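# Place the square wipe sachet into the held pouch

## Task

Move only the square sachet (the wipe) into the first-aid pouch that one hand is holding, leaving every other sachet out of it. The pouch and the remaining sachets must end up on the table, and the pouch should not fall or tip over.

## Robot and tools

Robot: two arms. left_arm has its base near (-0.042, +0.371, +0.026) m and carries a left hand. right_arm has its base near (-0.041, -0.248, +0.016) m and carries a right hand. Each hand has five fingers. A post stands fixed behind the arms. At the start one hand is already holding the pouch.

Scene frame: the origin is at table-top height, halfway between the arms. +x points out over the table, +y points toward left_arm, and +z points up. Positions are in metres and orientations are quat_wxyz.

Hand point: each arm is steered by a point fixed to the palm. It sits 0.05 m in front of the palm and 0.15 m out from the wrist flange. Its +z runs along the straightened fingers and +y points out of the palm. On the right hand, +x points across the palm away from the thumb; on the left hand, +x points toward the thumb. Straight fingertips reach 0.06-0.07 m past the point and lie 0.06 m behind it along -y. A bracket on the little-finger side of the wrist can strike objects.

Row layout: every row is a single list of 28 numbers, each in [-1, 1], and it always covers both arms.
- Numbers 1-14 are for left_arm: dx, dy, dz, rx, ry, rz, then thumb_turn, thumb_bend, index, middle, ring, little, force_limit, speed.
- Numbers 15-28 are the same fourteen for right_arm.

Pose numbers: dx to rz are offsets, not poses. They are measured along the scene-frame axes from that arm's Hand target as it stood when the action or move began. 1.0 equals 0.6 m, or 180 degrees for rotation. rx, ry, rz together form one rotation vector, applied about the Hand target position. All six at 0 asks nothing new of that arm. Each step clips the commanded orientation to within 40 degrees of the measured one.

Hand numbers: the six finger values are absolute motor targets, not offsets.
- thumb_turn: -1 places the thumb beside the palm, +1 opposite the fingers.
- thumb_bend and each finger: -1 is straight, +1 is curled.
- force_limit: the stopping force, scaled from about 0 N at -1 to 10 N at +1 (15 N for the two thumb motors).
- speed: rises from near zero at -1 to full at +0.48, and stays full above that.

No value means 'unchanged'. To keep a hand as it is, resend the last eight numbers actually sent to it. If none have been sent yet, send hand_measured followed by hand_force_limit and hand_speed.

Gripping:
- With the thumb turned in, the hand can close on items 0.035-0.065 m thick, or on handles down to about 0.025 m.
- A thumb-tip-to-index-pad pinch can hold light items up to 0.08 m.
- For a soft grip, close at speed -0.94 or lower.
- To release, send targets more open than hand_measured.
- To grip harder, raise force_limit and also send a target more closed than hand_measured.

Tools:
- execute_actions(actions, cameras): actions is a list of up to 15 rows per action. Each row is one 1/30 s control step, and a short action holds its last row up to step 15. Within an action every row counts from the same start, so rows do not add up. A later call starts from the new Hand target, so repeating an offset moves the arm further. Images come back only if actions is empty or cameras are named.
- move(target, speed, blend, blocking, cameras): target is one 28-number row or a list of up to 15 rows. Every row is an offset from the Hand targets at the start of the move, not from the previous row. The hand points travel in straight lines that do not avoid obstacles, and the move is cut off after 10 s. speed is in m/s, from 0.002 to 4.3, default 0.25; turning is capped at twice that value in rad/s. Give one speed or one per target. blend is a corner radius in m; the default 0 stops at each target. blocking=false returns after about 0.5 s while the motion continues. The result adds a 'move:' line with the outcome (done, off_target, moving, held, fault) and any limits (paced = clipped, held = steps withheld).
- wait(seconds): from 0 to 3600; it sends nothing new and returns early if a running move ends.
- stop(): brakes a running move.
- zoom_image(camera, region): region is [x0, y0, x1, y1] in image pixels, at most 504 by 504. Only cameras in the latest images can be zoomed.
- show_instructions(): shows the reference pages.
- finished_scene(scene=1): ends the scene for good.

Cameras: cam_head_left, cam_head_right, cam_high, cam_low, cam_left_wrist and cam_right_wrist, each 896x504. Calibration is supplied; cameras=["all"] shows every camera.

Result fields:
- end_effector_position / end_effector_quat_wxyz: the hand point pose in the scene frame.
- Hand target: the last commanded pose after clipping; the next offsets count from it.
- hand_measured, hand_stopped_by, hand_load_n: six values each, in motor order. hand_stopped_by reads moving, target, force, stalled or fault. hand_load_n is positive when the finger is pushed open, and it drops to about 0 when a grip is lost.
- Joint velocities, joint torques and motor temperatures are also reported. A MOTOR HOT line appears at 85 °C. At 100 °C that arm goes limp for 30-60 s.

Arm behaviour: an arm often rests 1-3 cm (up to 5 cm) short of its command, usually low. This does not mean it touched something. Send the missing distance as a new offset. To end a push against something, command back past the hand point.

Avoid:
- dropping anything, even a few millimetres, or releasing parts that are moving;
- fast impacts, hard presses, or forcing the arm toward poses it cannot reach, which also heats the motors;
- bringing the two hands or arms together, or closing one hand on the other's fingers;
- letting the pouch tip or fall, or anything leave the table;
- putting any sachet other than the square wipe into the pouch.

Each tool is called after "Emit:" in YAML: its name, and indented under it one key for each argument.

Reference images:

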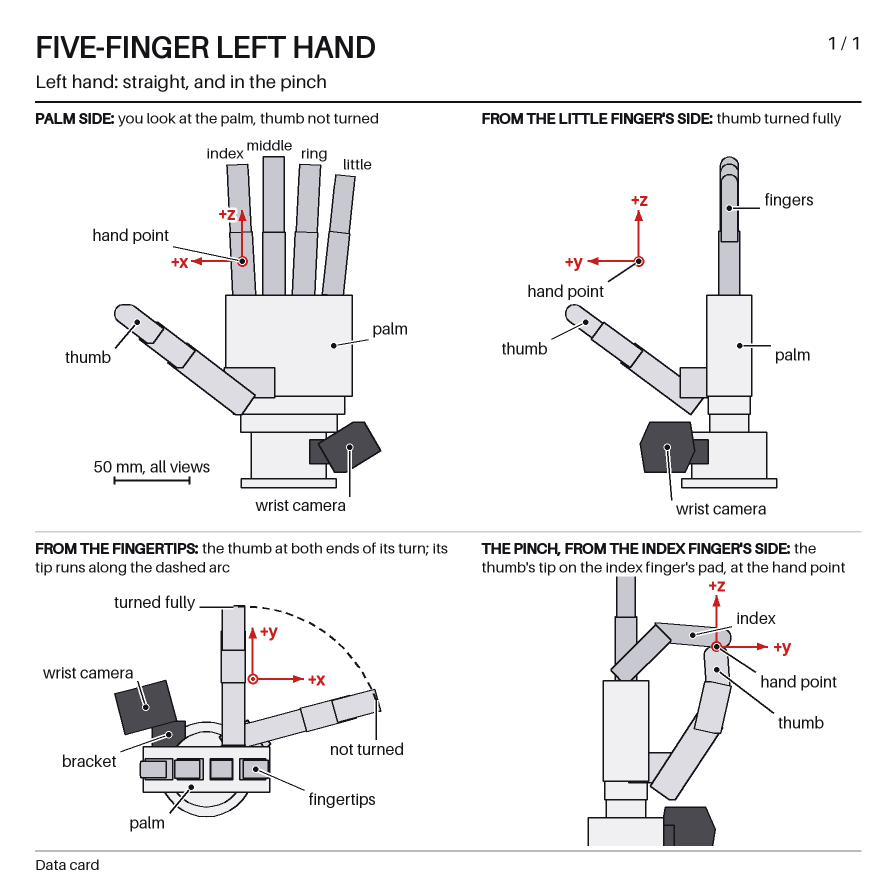

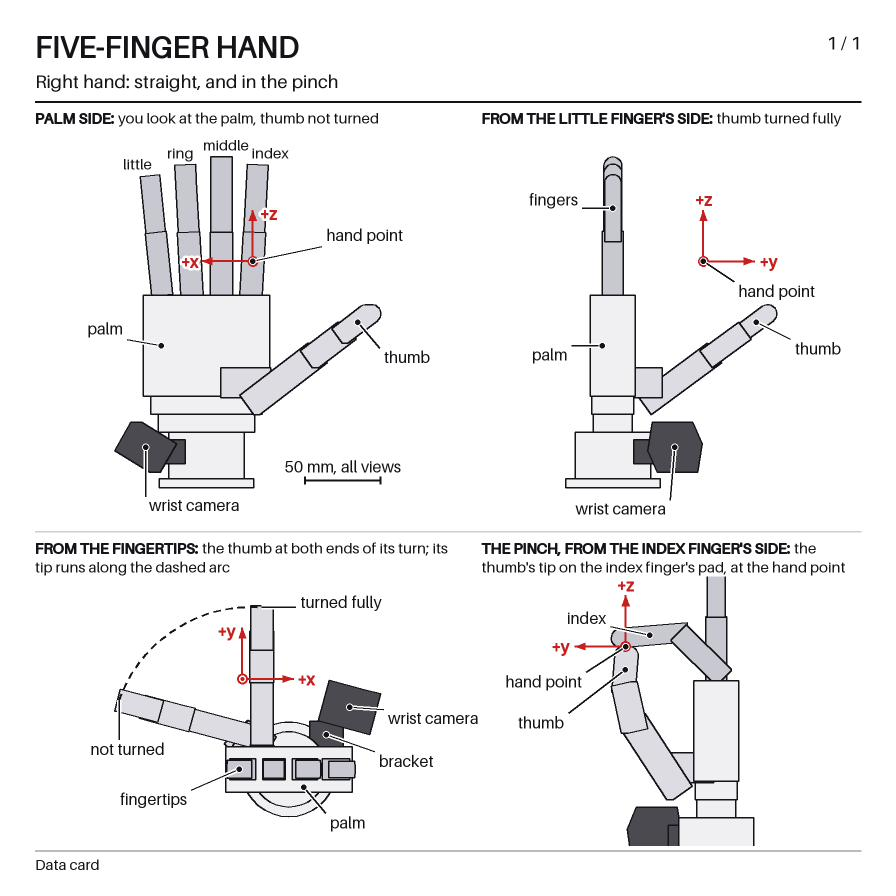

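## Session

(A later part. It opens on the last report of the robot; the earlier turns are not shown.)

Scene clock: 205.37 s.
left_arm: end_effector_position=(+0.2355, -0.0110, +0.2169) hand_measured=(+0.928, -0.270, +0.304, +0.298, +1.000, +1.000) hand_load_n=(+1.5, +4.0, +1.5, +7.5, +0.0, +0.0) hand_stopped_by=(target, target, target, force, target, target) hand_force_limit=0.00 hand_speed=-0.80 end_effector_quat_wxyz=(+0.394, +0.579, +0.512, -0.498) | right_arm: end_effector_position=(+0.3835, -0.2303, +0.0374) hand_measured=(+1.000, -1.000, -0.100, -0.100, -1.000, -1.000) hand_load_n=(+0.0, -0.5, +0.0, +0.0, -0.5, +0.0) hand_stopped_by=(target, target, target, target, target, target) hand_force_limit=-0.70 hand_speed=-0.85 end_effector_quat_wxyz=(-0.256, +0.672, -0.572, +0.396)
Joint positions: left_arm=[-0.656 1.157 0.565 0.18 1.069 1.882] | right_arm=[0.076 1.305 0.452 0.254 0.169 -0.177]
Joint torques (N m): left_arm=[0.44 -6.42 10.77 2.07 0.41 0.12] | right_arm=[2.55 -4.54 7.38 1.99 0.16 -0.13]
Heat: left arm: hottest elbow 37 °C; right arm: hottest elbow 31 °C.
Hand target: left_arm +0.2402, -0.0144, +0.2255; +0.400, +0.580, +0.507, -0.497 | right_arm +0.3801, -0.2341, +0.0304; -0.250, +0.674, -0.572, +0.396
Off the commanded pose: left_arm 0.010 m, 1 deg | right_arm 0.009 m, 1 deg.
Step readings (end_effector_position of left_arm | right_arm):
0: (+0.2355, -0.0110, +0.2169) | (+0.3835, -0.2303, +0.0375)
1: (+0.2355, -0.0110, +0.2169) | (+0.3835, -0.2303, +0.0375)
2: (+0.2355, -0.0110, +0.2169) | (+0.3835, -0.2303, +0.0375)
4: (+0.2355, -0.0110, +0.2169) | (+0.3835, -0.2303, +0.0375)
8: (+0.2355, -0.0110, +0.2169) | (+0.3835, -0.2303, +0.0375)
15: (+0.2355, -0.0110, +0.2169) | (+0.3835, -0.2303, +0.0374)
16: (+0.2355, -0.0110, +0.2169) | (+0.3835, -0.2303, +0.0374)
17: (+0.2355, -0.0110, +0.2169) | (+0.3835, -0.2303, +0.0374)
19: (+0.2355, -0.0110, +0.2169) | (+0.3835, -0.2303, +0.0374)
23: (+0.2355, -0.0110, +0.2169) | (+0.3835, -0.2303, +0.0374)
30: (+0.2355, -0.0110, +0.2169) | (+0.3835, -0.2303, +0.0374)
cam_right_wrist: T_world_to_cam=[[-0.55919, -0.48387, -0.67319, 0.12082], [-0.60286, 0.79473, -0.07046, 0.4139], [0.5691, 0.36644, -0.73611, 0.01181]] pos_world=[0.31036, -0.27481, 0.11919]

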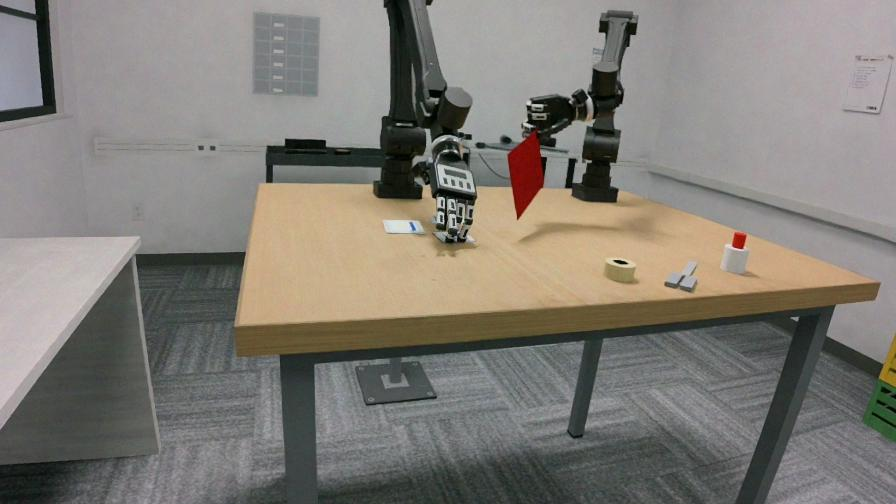

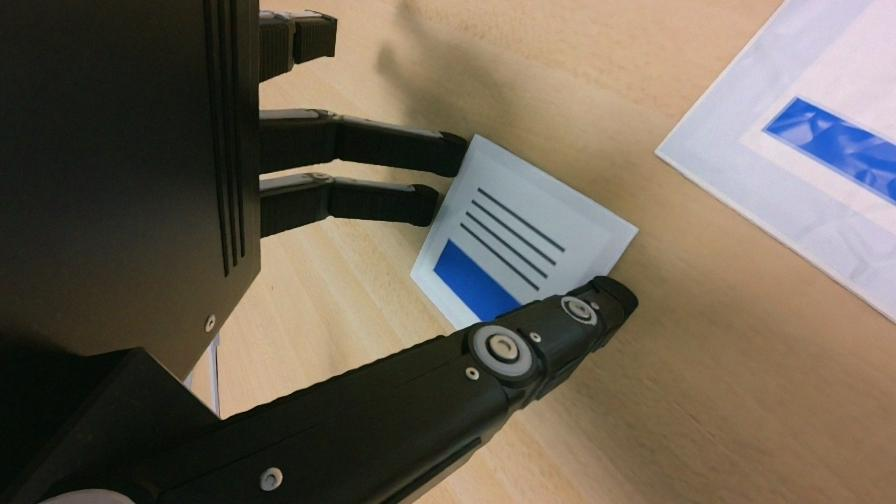

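Emit:
execute_actions:
  actions:
    - [[0,0,0,0,0,0,0.928,-0.268,0.304,0.298,1.0,1.0,0.0,-0.8,0,0,0.0,0,0,0,1.0,-1.0,-0.03,-0.03,-1.0,-1.0,-0.7,-0.9]]
    - [[0,0,0,0,0,0,0.928,-0.268,0.304,0.298,1.0,1.0,0.0,-0.8,0,0,0.0,0,0,0,1.0,-1.0,-0.03,-0.03,-1.0,-1.0,-0.7,-0.9]]
  cameras: ["cam_low","cam_right_wrist"]

Emit:
zoom_image:
  camera: "cam_low"
  region: [420, 200, 490, 260]

Emit:
zoom_image:
  camera: "cam_right_wrist"
  region: [380, 80, 680, 350]

Scene clock: 210.87 s.
left_arm: end_effector_position=(+0.2355, -0.0110, +0.2169) hand_measured=(+0.928, -0.270, +0.304, +0.298, +1.000, +1.000) hand_load_n=(+1.5, +4.0, +1.0, +7.5, +0.0, +0.0) hand_stopped_by=(target, target, target, force, target, target) hand_force_limit=0.00 hand_speed=-0.80 end_effector_quat_wxyz=(+0.394, +0.579, +0.512, -0.498) | right_arm: end_effector_position=(+0.3835, -0.2303, +0.0374) hand_measured=(+1.000, -1.000, -0.030, -0.030, -1.000, -1.000) hand_load_n=(+0.0, +0.0, +0.0, -0.5, +0.0, +0.0) hand_stopped_by=(target, target, target, target, target, target) hand_force_limit=-0.70 hand_speed=-0.90 end_effector_quat_wxyz=(-0.256, +0.672, -0.571, +0.396)
Joint positions: left_arm=[-0.656 1.157 0.565 0.18 1.069 1.882] | right_arm=[0.076 1.305 0.452 0.254 0.169 -0.178]
Joint torques (N m): left_arm=[0.44 -6.42 10.76 2.07 0.41 0.12] | right_arm=[2.61 -4.66 7.42 1.96 0.18 -0.14]
Heat: left arm: hottest elbow 37 °C; right arm: hottest elbow 31 °C.
Hand target: left_arm +0.2402, -0.0144, +0.2255; +0.400, +0.580, +0.507, -0.497 | right_arm +0.3801, -0.2342, +0.0304; -0.250, +0.674, -0.572, +0.396
Off the commanded pose: left_arm 0.010 m, 1 deg | right_arm 0.009 m, 1 deg.
Step readings (end_effector_position of left_arm | right_arm):
0: (+0.2355, -0.0110, +0.2169) | (+0.3835, -0.2303, +0.0374)
1: (+0.2355, -0.0110, +0.2169) | (+0.3835, -0.2303, +0.0374)
2: (+0.2355, -0.0110, +0.2169) | (+0.3835, -0.2303, +0.0374)
4: (+0.2355, -0.0110, +0.2169) | (+0.3835, -0.2303, +0.0374)
8: (+0.2355, -0.0110, +0.2169) | (+0.3835, -0.2303, +0.0374)
15: (+0.2355, -0.0110, +0.2169) | (+0.3835, -0.2303, +0.0374)
16: (+0.2355, -0.0110, +0.2169) | (+0.3835, -0.2303, +0.0374)
17: (+0.2355, -0.0110, +0.2169) | (+0.3835, -0.2303, +0.0374)
19: (+0.2355, -0.0110, +0.2169) | (+0.3835, -0.2303, +0.0374)
23: (+0.2355, -0.0110, +0.2169) | (+0.3835, -0.2303, +0.0374)
30: (+0.2355, -0.0110, +0.2169) | (+0.3835, -0.2303, +0.0374)
cam_right_wrist: T_world_to_cam=[[-0.5591, -0.48417, -0.67304, 0.12071], [-0.60302, 0.79459, -0.07067, 0.41402], [0.56901, 0.36634, -0.73622, 0.01194]] pos_world=[0.31036, -0.27491, 0.11929]

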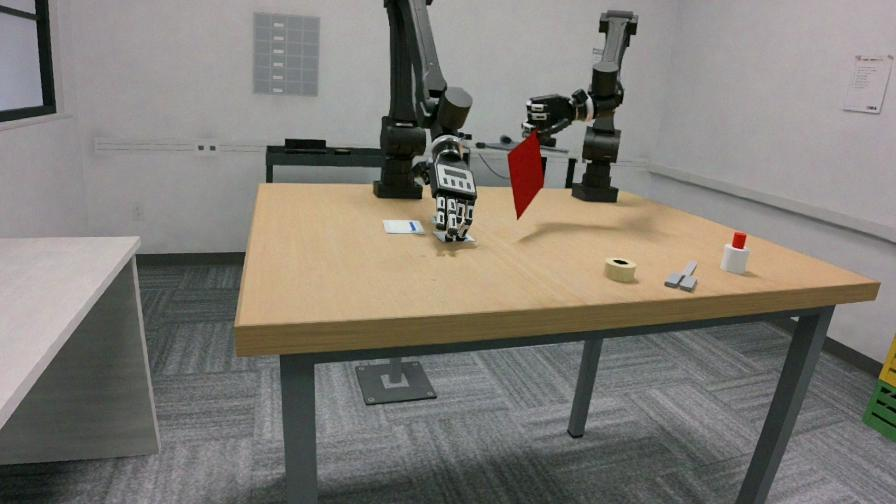

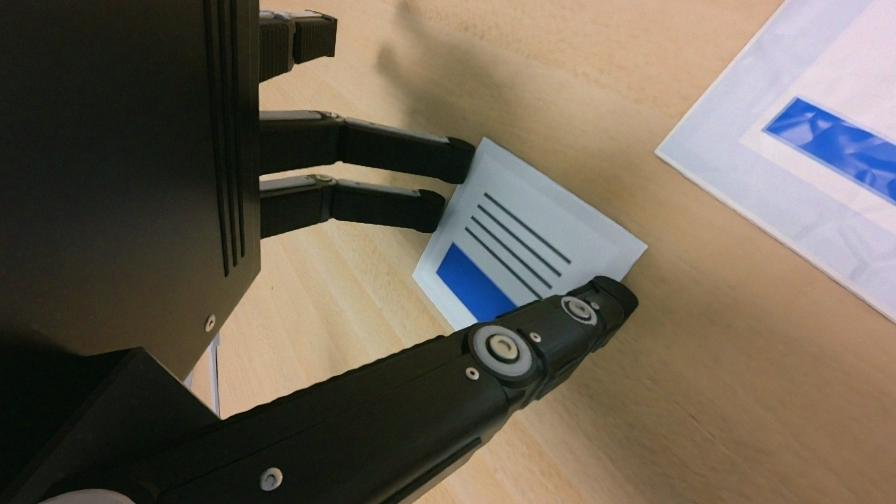

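Scaled by 7.200 from the camera's image (finer frame: 1280x720).

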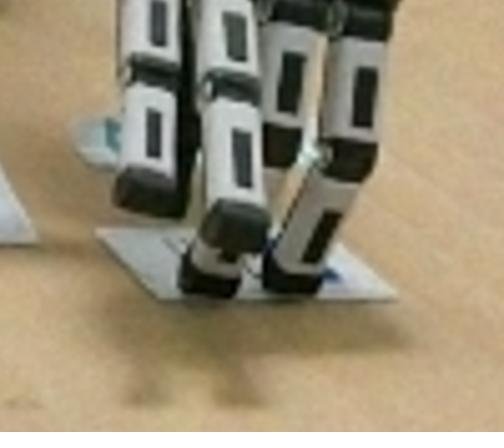

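Scaled by 1.680 from the camera's image (finer frame: 1280x720).

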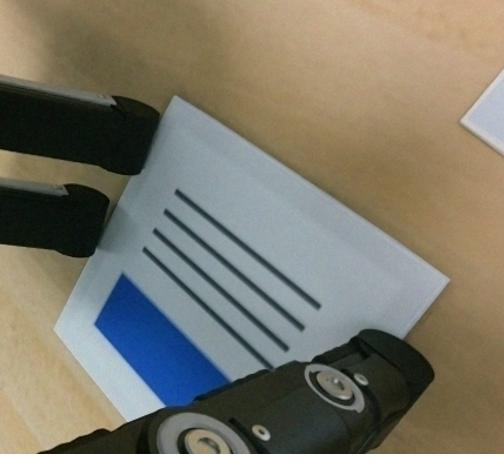

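Emit:
execute_actions:
  actions:
    - [[0,0,0,0,0,0,0.928,-0.268,0.304,0.298,1.0,1.0,0.0,-0.8,0,0,0.0,0,0,0,1.0,-1.0,0.04,0.0,-1.0,-1.0,-0.7,-0.9]]
    - [[0,0,0,0,0,0,0.928,-0.268,0.304,0.298,1.0,1.0,0.0,-0.8,0,0,0.0,0,0,0,1.0,-1.0,0.04,0.0,-1.0,-1.0,-0.7,-0.9]]
  cameras: ["cam_low","cam_right_wrist"]

Emit:
zoom_image:
  camera: "cam_low"
  region: [420, 200, 490, 260]

Emit:
zoom_image:
  camera: "cam_right_wrist"
  region: [380, 80, 680, 350]

Scene clock: 216.07 s.
left_arm: end_effector_position=(+0.2355, -0.0110, +0.2169) hand_measured=(+0.928, -0.270, +0.304, +0.298, +1.000, +1.000) hand_load_n=(+1.5, +4.0, +1.0, +7.5, +0.0, +0.0) hand_stopped_by=(target, target, target, force, target, target) hand_force_limit=0.00 hand_speed=-0.80 end_effector_quat_wxyz=(+0.394, +0.579, +0.512, -0.498) | right_arm: end_effector_position=(+0.3835, -0.2303, +0.0374) hand_measured=(+1.000, -1.000, +0.040, +0.000, -1.000, -1.000) hand_load_n=(+0.0, +0.0, +0.0, +0.0, +0.0, +0.0) hand_stopped_by=(target, target, target, target, target, target) hand_force_limit=-0.70 hand_speed=-0.90 end_effector_quat_wxyz=(-0.256, +0.672, -0.571, +0.396)
Joint positions: left_arm=[-0.656 1.157 0.565 0.18 1.069 1.882] | right_arm=[0.076 1.305 0.452 0.254 0.169 -0.178]
Joint torques (N m): left_arm=[0.44 -6.42 10.76 2.07 0.41 0.12] | right_arm=[2.73 -4.54 7.51 1.87 0.19 -0.12]
Heat: left arm: hottest elbow 37 °C; right arm: hottest elbow 31 °C.
Hand target: left_arm +0.2402, -0.0144, +0.2255; +0.400, +0.580, +0.507, -0.497 | right_arm +0.3801, -0.2342, +0.0304; -0.250, +0.674, -0.572, +0.396
Off the commanded pose: left_arm 0.010 m, 1 deg | right_arm 0.009 m, 1 deg.
Step readings (end_effector_position of left_arm | right_arm):
0: (+0.2355, -0.0110, +0.2169) | (+0.3835, -0.2303, +0.0374)
1: (+0.2355, -0.0110, +0.2169) | (+0.3835, -0.2303, +0.0374)
2: (+0.2355, -0.0110, +0.2169) | (+0.3835, -0.2303, +0.0374)
4: (+0.2355, -0.0110, +0.2169) | (+0.3835, -0.2303, +0.0374)
8: (+0.2355, -0.0110, +0.2169) | (+0.3835, -0.2303, +0.0374)
15: (+0.2355, -0.0110, +0.2169) | (+0.3835, -0.2303, +0.0374)
16: (+0.2355, -0.0110, +0.2169) | (+0.3835, -0.2303, +0.0374)
17: (+0.2355, -0.0110, +0.2169) | (+0.3835, -0.2303, +0.0374)
19: (+0.2355, -0.0110, +0.2169) | (+0.3835, -0.2303, +0.0374)
23: (+0.2355, -0.0110, +0.2169) | (+0.3835, -0.2303, +0.0374)
30: (+0.2355, -0.0110, +0.2169) | (+0.3835, -0.2303, +0.0374)
cam_right_wrist: T_world_to_cam=[[-0.5591, -0.48417, -0.67304, 0.12071], [-0.60302, 0.79459, -0.07067, 0.41402], [0.56901, 0.36634, -0.73622, 0.01194]] pos_world=[0.31036, -0.27491, 0.11929]

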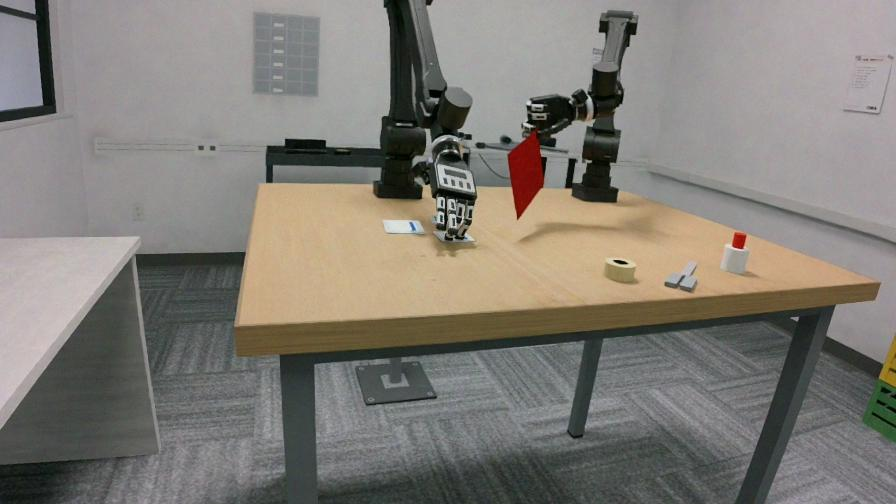

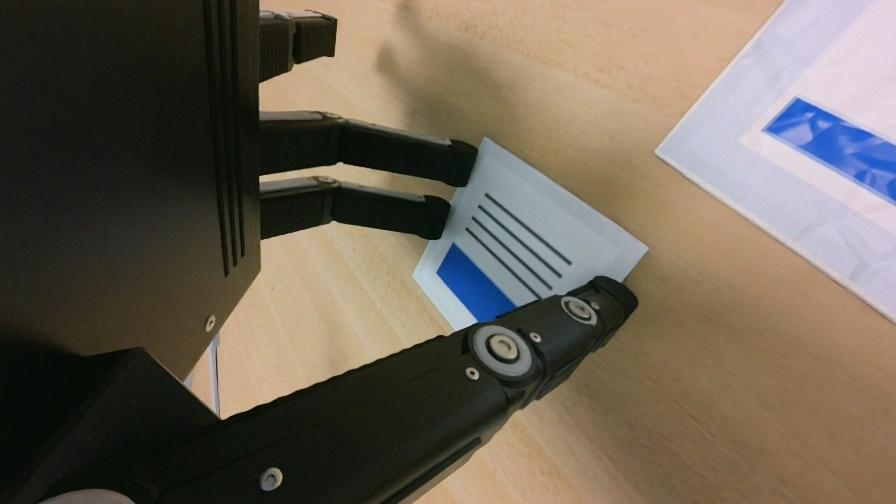

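Scaled by 7.200 from the camera's image (finer frame: 1280x720).

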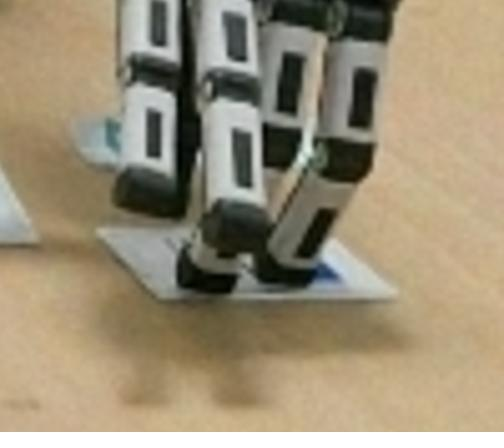

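Scaled by 1.680 from the camera's image (finer frame: 1280x720).

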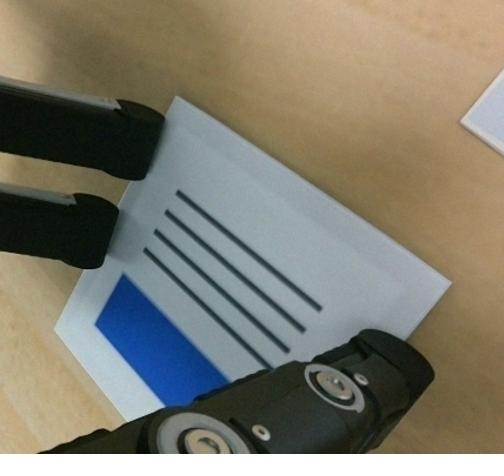

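Emit:
move:
  target: [0,0,0,0,0,0,0.928,-0.268,0.304,0.298,1.0,1.0,0.0,-0.8,0,0.01,0.03,0,-0.0083,0,1.0,-1.0,-0.6,-0.6,-1.0,-1.0,-0.4,-0.2]
  speed: 0.05
  cameras: ["cam_low","cam_high","cam_head_left","cam_right_wrist"]

Emit:
zoom_image:
  camera: "cam_low"
  region: [420, 200, 490, 260]

Emit:
zoom_image:
  camera: "cam_right_wrist"
  region: [380, 80, 680, 350]

Scene clock: 232.00 s.
left_arm: end_effector_position=(+0.2355, -0.0110, +0.2169) hand_measured=(+0.928, -0.270, +0.304, +0.298, +1.000, +1.000) hand_load_n=(+1.5, +4.0, +1.0, +7.5, +0.0, +0.0) hand_stopped_by=(target, target, target, force, target, target) hand_force_limit=0.00 hand_speed=-0.80 end_effector_quat_wxyz=(+0.394, +0.579, +0.512, -0.498) | right_arm: end_effector_position=(+0.3842, -0.2310, +0.0494) hand_measured=(+1.000, -1.000, -0.600, -0.600, -1.000, -1.000) hand_load_n=(+0.0, +0.0, +0.0, +0.0, +0.0, +0.0) hand_stopped_by=(target, target, target, target, target, target) hand_force_limit=-0.40 hand_speed=-0.20 end_effector_quat_wxyz=(-0.258, +0.666, -0.570, +0.407)
Joint positions: left_arm=[-0.656 1.157 0.565 0.18 1.069 1.882] | right_arm=[0.082 1.269 0.452 0.24 0.186 -0.178]
Joint torques (N m): left_arm=[0.44 -6.42 10.77 2.06 0.41 0.12] | right_arm=[3.72 -6.36 7.98 1.1 0.26 -0.04]
Heat: left arm: hottest elbow 37 °C; right arm: hottest elbow 31 °C.
Hand target: left_arm +0.2402, -0.0144, +0.2255; +0.400, +0.580, +0.507, -0.497 | right_arm +0.3800, -0.2282, +0.0485; -0.258, +0.668, -0.568, +0.405
Off the commanded pose: left_arm 0.010 m, 1 deg | right_arm 0.005 m, 0 deg.
move: done
cam_right_wrist: T_world_to_cam=[[-0.54778, -0.48478, -0.68185, 0.12485], [-0.59492, 0.79874, -0.08993, 0.41465], [0.58822, 0.35638, -0.72594, 0.01036]] pos_world=[0.30899, -0.27436, 0.12994]
Images, in order (width x height): cam_head_left 896x504, cam_high 896x504, cam_low 896x504, cam_right_wrist 896x504.

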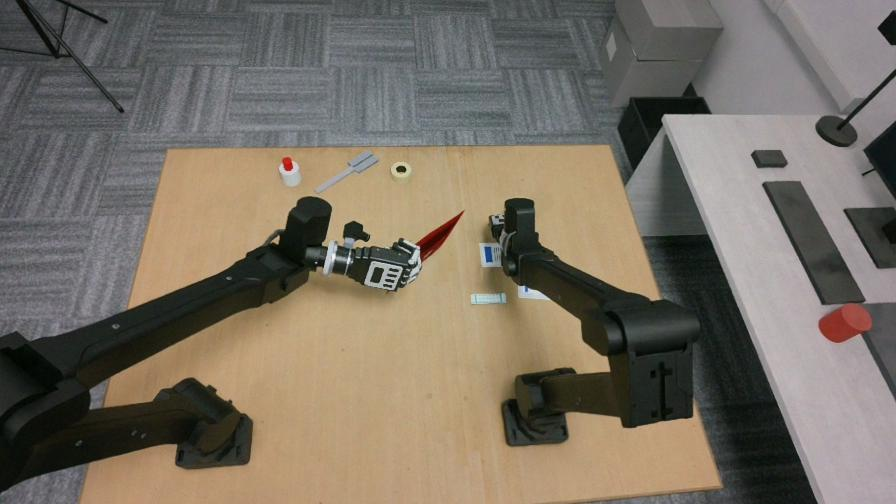

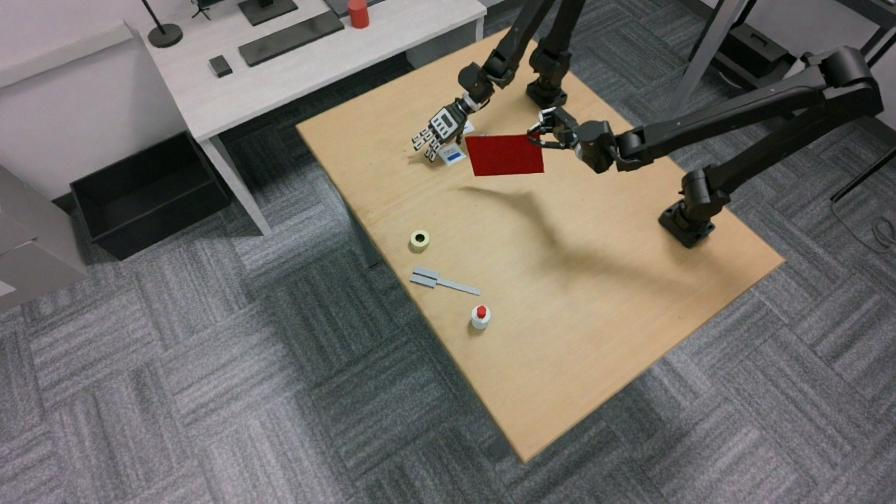

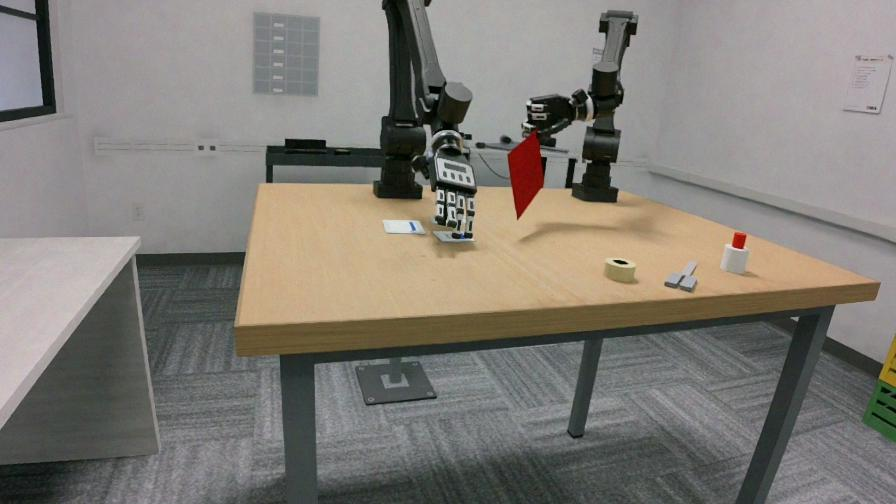

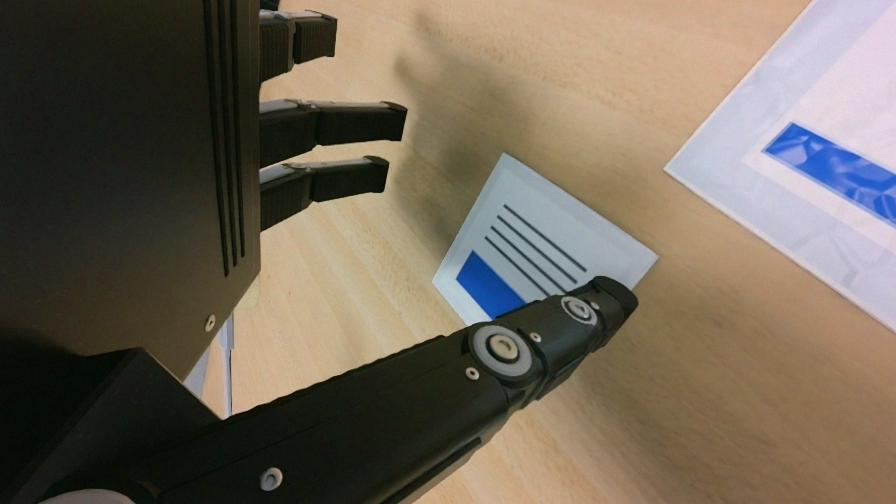

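Scaled by 7.200 from the camera's image (finer frame: 1280x720).

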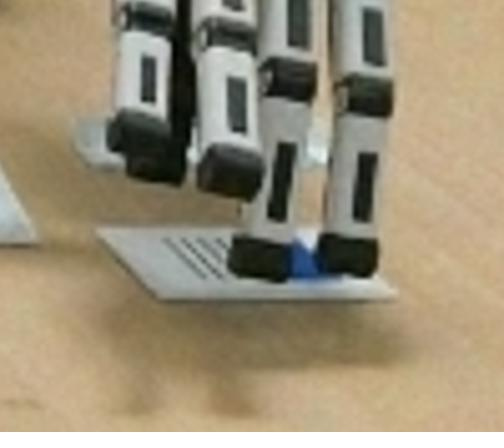

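Scaled by 1.680 from the camera's image (finer frame: 1280x720).

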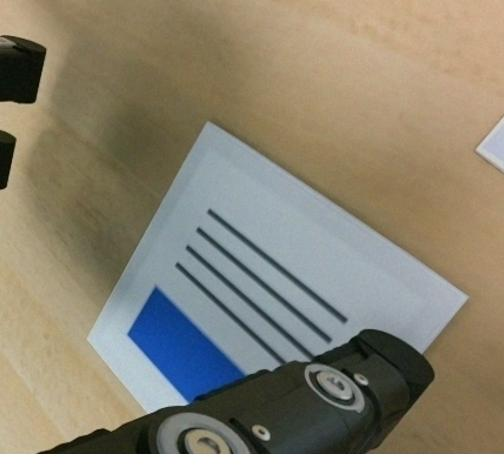

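Emit:
move:
  target: [0,0,0,0,0,0,0.928,-0.268,0.304,0.298,1.0,1.0,0.0,-0.8,-0.0433,0.0033,0,0,0,-0.0122,1.0,-0.7,-0.56,-0.56,-1.0,-1.0,-0.4,-0.2]
  speed: 0.05
  cameras: ["cam_low","cam_high","cam_head_left","cam_right_wrist"]

Emit:
zoom_image:
  camera: "cam_low"
  region: [420, 200, 490, 260]

Emit:
zoom_image:
  camera: "cam_right_wrist"
  region: [380, 80, 680, 350]

Emit:
zoom_image:
  camera: "cam_head_left"
  region: [460, 200, 550, 280]

Scene clock: 245.33 s.
left_arm: end_effector_position=(+0.2355, -0.0110, +0.2169) hand_measured=(+0.928, -0.270, +0.304, +0.298, +1.000, +1.000) hand_load_n=(+1.5, +4.0, +1.5, +7.5, +0.0, +0.0) hand_stopped_by=(target, target, target, force, target, target) hand_force_limit=0.00 hand_speed=-0.80 end_effector_quat_wxyz=(+0.394, +0.579, +0.512, -0.498) | right_arm: end_effector_position=(+0.3581, -0.2291, +0.0490) hand_measured=(+1.000, -0.700, -0.560, -0.560, -1.000, -1.000) hand_load_n=(+0.5, +0.0, +0.0, +0.0, -0.5, +0.0) hand_stopped_by=(target, target, target, target, target, target) hand_force_limit=-0.40 hand_speed=-0.20 end_effector_quat_wxyz=(-0.249, +0.657, -0.580, +0.412)
Joint positions: left_arm=[-0.656 1.157 0.565 0.18 1.069 1.882] | right_arm=[0.116 1.19 0.394 0.209 0.246 -0.144]
Joint torques (N m): left_arm=[0.38 -6.42 10.77 2.07 0.41 0.12] | right_arm=[3.37 -5.07 8.24 1.01 0.27 0.05]
Heat: left arm: hottest elbow 37 °C; right arm: hottest elbow 31 °C.
Hand target: left_arm +0.2402, -0.0144, +0.2255; +0.400, +0.580, +0.507, -0.497 | right_arm +0.3541, -0.2262, +0.0485; -0.250, +0.657, -0.581, +0.410
Off the commanded pose: left_arm 0.010 m, 1 deg | right_arm 0.005 m, 0 deg.
move: done
cam_right_wrist: T_world_to_cam=[[-0.56585, -0.47005, -0.6774, 0.12086], [-0.56748, 0.81805, -0.09362, 0.39233], [0.59815, 0.33144, -0.72964, 0.0157]] pos_world=[0.28164, -0.26934, 0.13006]
Images, in order (width x height): cam_head_left 896x504, cam_high 896x504, cam_low 896x504, cam_right_wrist 896x504.

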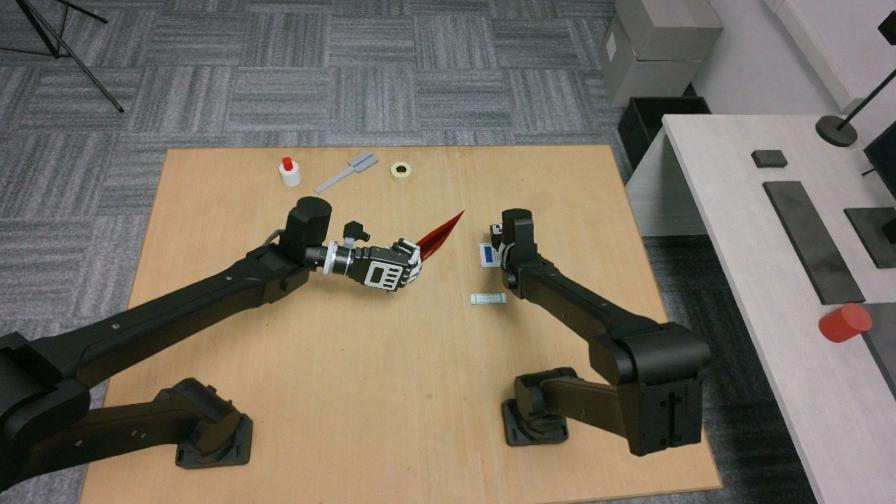

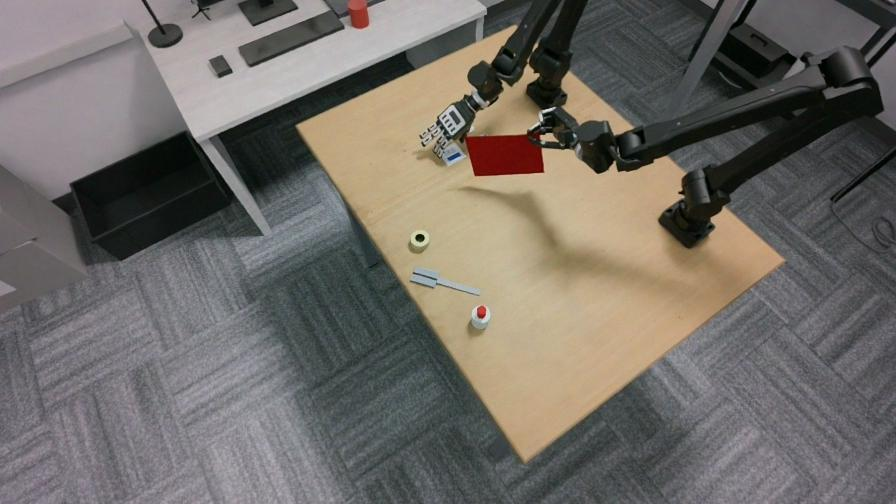

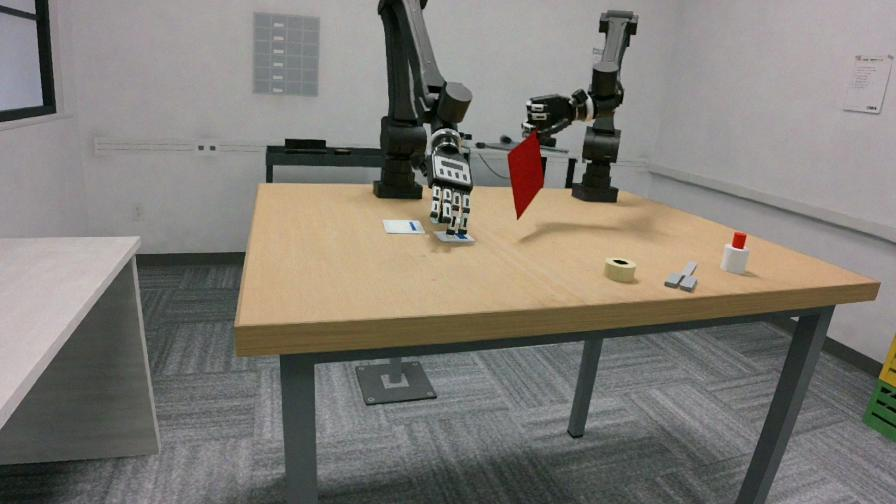

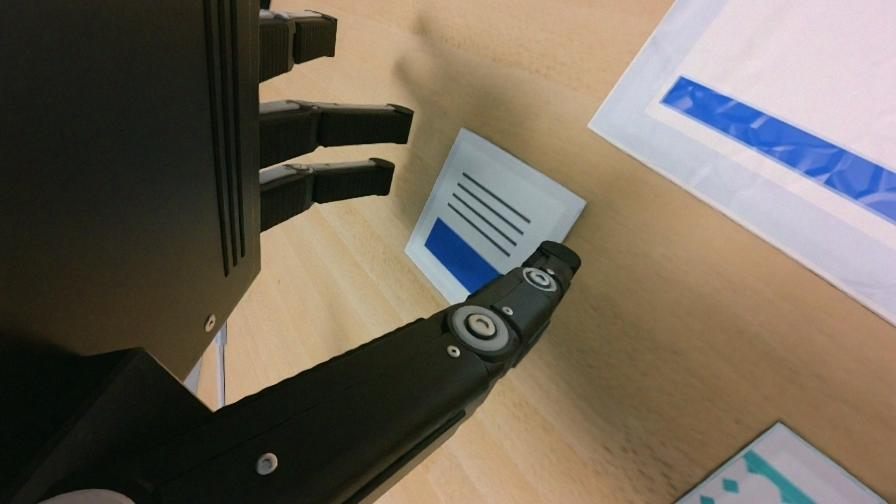

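Scaled by 7.200 from the camera's image (finer frame: 1280x720).

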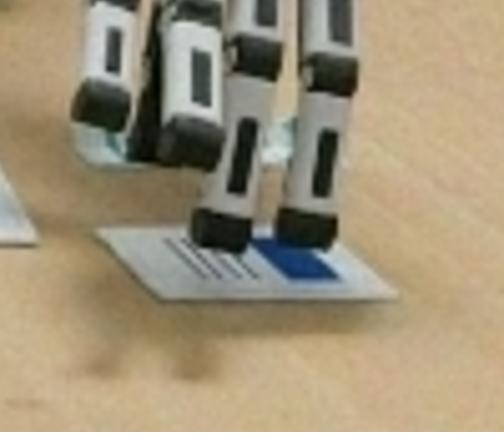

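Scaled by 1.680 from the camera's image (finer frame: 1280x720).

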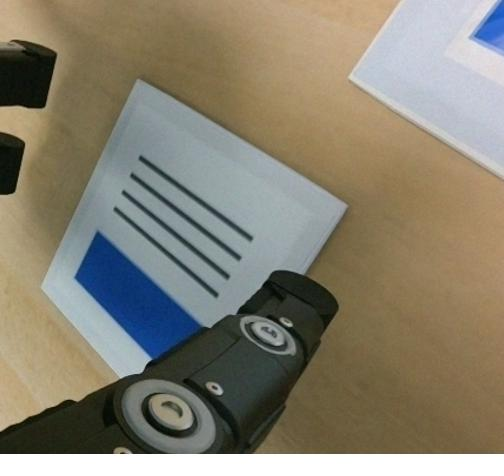

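Scaled by 5.600 from the camera's image (finer frame: 1280x720).

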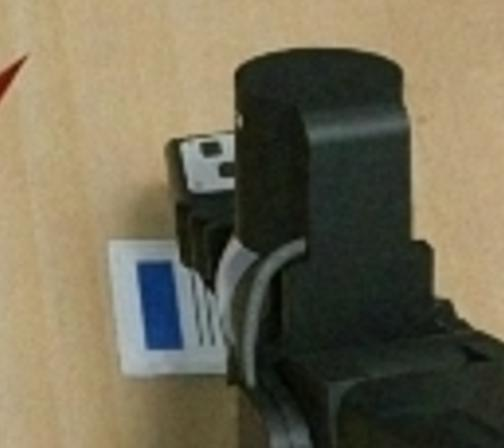

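Emit:
move:
  target: [0,0,0,0,0,0,0.928,-0.268,0.304,0.298,1.0,1.0,0.0,-0.8,0.0,0.0,-0.0275,0,0,0,1.0,-0.7,-0.56,-0.56,-1.0,-1.0,-0.4,-0.2]
  speed: 0.03
  cameras: ["cam_low","cam_right_wrist"]

Emit:
zoom_image:
  camera: "cam_low"
  region: [420, 200, 490, 260]

Emit:
zoom_image:
  camera: "cam_right_wrist"
  region: [380, 80, 680, 350]

Scene clock: 252.43 s.
left_arm: end_effector_position=(+0.2355, -0.0110, +0.2169) hand_measured=(+0.928, -0.270, +0.304, +0.298, +1.000, +1.000) hand_load_n=(+1.0, +4.0, +1.5, +7.5, +0.0, +0.0) hand_stopped_by=(target, target, target, force, target, target) hand_force_limit=0.00 hand_speed=-0.80 end_effector_quat_wxyz=(+0.394, +0.579, +0.512, -0.498) | right_arm: end_effector_position=(+0.3558, -0.2294, +0.0361) hand_measured=(+1.000, -0.700, -0.560, -0.560, -1.000, -1.000) hand_load_n=(+0.0, +0.0, +0.0, +0.0, +0.0, +0.0) hand_stopped_by=(target, target, target, target, target, target) hand_force_limit=-0.40 hand_speed=-0.20 end_effector_quat_wxyz=(-0.248, +0.658, -0.581, +0.411)
Joint positions: left_arm=[-0.656 1.157 0.565 0.18 1.069 1.882] | right_arm=[0.116 1.229 0.374 0.265 0.246 -0.144]
Joint torques (N m): left_arm=[0.44 -6.42 10.76 2.07 0.41 0.12] | right_arm=[3.55 -3.84 7.65 2.11 0.27 0.05]
Heat: left arm: hottest elbow 37 °C; right arm: hottest elbow 31 °C.
Hand target: left_arm +0.2402, -0.0144, +0.2255; +0.400, +0.580, +0.507, -0.497 | right_arm +0.3542, -0.2262, +0.0321; -0.250, +0.657, -0.581, +0.410
Off the commanded pose: left_arm 0.010 m, 1 deg | right_arm 0.005 m, 0 deg.
move: done
cam_right_wrist: T_world_to_cam=[[-0.56756, -0.46959, -0.67629, 0.11128], [-0.56736, 0.81831, -0.09206, 0.38999], [0.59664, 0.33144, -0.73086, 0.00834]] pos_world=[0.27945, -0.26964, 0.11726]

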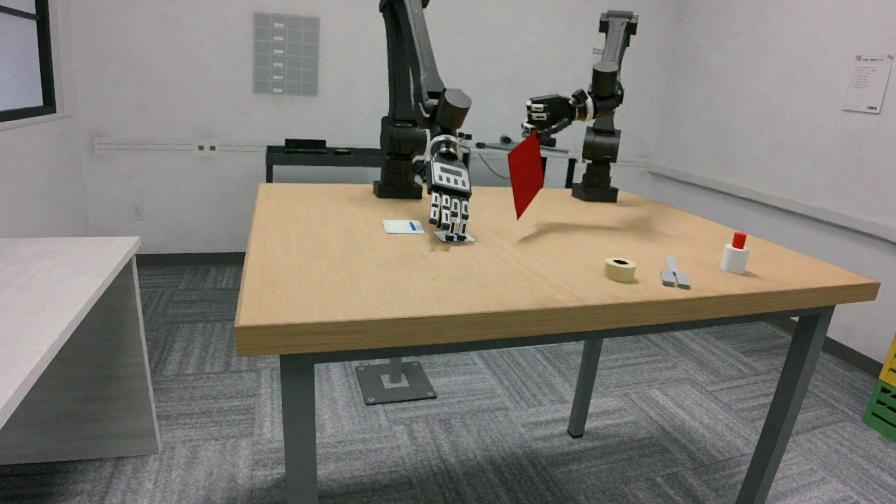

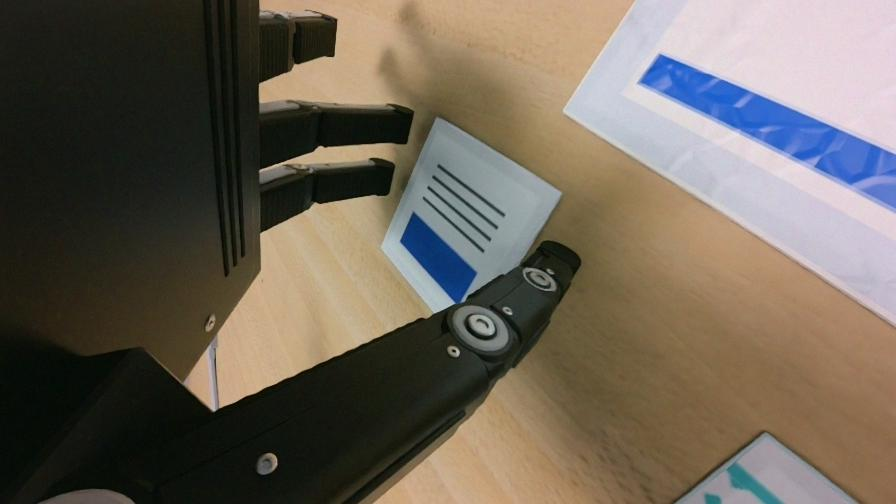

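Scaled by 7.200 from the camera's image (finer frame: 1280x720).

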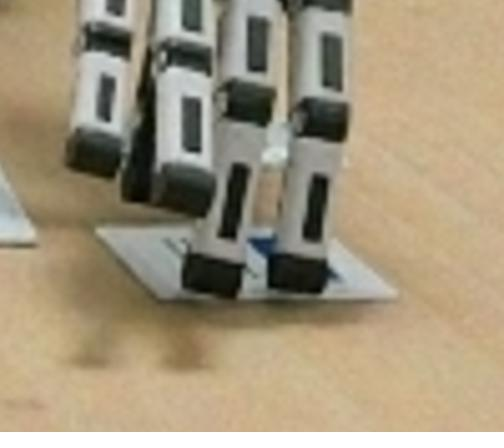

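Scaled by 1.680 from the camera's image (finer frame: 1280x720).

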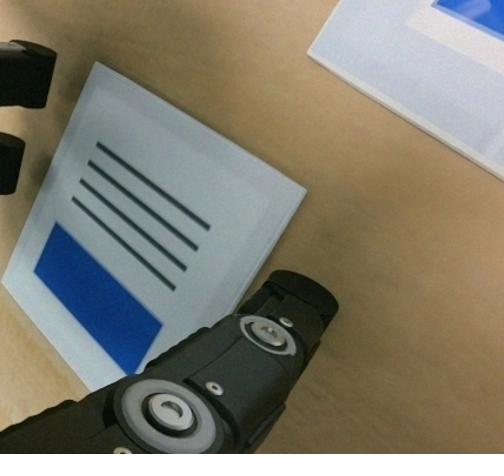

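Emit:
execute_actions:
  actions:
    - [[0,0,0,0,0,0,0.928,-0.268,0.304,0.298,1.0,1.0,0.0,-0.8,0,0,-0.003,0,0,0,1.0,-0.7,-0.43,-0.43,-1.0,-1.0,-0.6,-0.85]]
    - [[0,0,0,0,0,0,0.928,-0.268,0.304,0.298,1.0,1.0,0.0,-0.8,0,0,0.0,0,0,0,1.0,-0.7,-0.43,-0.43,-1.0,-1.0,-0.6,-0.85]]
  cameras: ["cam_low","cam_right_wrist"]

Emit:
zoom_image:
  camera: "cam_low"
  region: [420, 200, 490, 260]

Emit:
zoom_image:
  camera: "cam_right_wrist"
  region: [320, 80, 620, 350]

Scene clock: 257.73 s.
left_arm: end_effector_position=(+0.2355, -0.0110, +0.2169) hand_measured=(+0.928, -0.270, +0.304, +0.298, +1.000, +1.000) hand_load_n=(+1.5, +4.0, +1.0, +7.5, +0.0, +0.0) hand_stopped_by=(target, target, target, force, target, target) hand_force_limit=0.00 hand_speed=-0.80 end_effector_quat_wxyz=(+0.394, +0.579, +0.512, -0.498) | right_arm: end_effector_position=(+0.3570, -0.2292, +0.0357) hand_measured=(+1.000, -0.700, -0.430, -0.430, -1.000, -1.000) hand_load_n=(+0.0, +0.0, +0.0, +0.0, +0.0, +0.0) hand_stopped_by=(target, target, target, target, target, target) hand_force_limit=-0.60 hand_speed=-0.85 end_effector_quat_wxyz=(-0.249, +0.657, -0.580, +0.412)
Joint positions: left_arm=[-0.656 1.157 0.565 0.18 1.069 1.882] | right_arm=[0.116 1.234 0.374 0.274 0.246 -0.144]
Joint torques (N m): left_arm=[0.44 -6.42 10.76 2.07 0.41 0.12] | right_arm=[3.6 -3.96 7.53 2.02 0.27 0.05]
Heat: left arm: hottest elbow 37 °C; right arm: hottest elbow 31 °C.
Hand target: left_arm +0.2402, -0.0144, +0.2255; +0.400, +0.580, +0.507, -0.497 | right_arm +0.3542, -0.2262, +0.0303; -0.250, +0.657, -0.581, +0.410
Off the commanded pose: left_arm 0.010 m, 1 deg | right_arm 0.007 m, 0 deg.
Step readings (end_effector_position of left_arm | right_arm):
0: (+0.2355, -0.0110, +0.2169) | (+0.3558, -0.2294, +0.0361)
1: (+0.2355, -0.0110, +0.2169) | (+0.3558, -0.2294, +0.0361)
2: (+0.2355, -0.0110, +0.2169) | (+0.3561, -0.2293, +0.0362)
4: (+0.2355, -0.0110, +0.2169) | (+0.3566, -0.2293, +0.0364)
8: (+0.2355, -0.0110, +0.2169) | (+0.3568, -0.2292, +0.0357)
15: (+0.2355, -0.0110, +0.2169) | (+0.3570, -0.2292, +0.0357)
16: (+0.2355, -0.0110, +0.2169) | (+0.3570, -0.2292, +0.0357)
17: (+0.2355, -0.0110, +0.2169) | (+0.3570, -0.2292, +0.0357)
19: (+0.2355, -0.0110, +0.2169) | (+0.3570, -0.2292, +0.0357)
23: (+0.2355, -0.0110, +0.2169) | (+0.3570, -0.2292, +0.0357)
30: (+0.2355, -0.0110, +0.2169) | (+0.3570, -0.2292, +0.0357)
cam_right_wrist: T_world_to_cam=[[-0.5652, -0.46933, -0.67844, 0.11106], [-0.56705, 0.81834, -0.0937, 0.39038], [0.59916, 0.33175, -0.72866, 0.00635]] pos_world=[0.28034, -0.26944, 0.11655]

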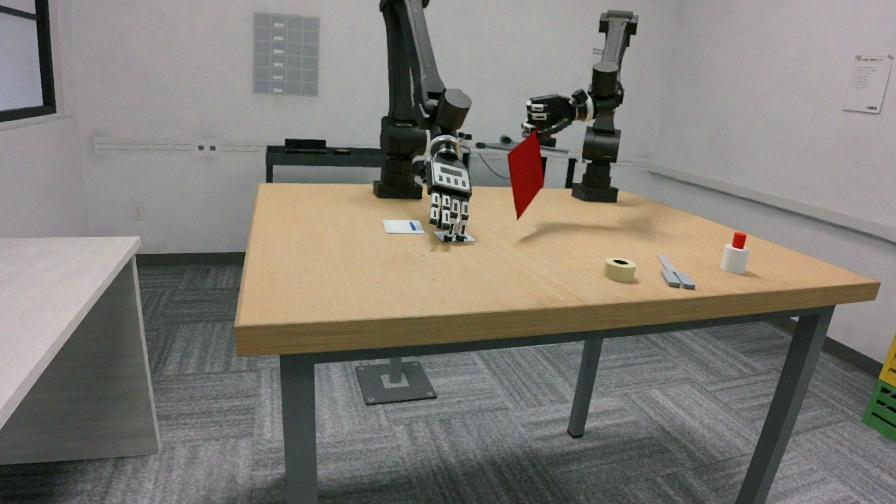

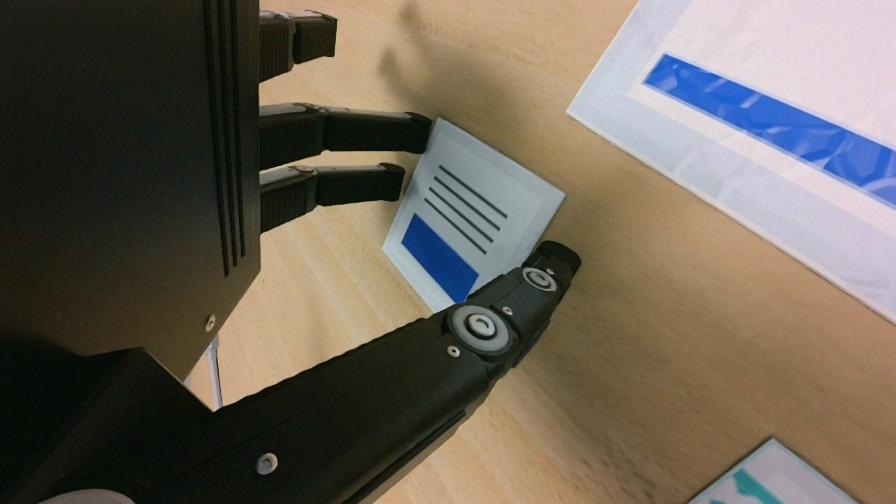

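Scaled by 7.200 from the camera's image (finer frame: 1280x720).

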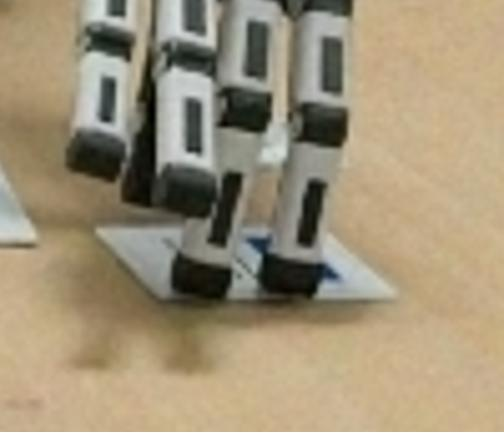

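Scaled by 1.680 from the camera's image (finer frame: 1280x720).

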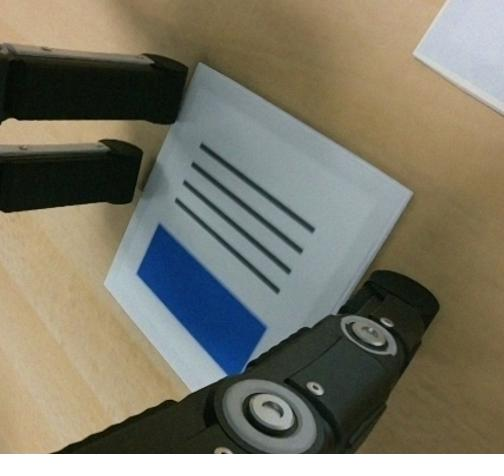

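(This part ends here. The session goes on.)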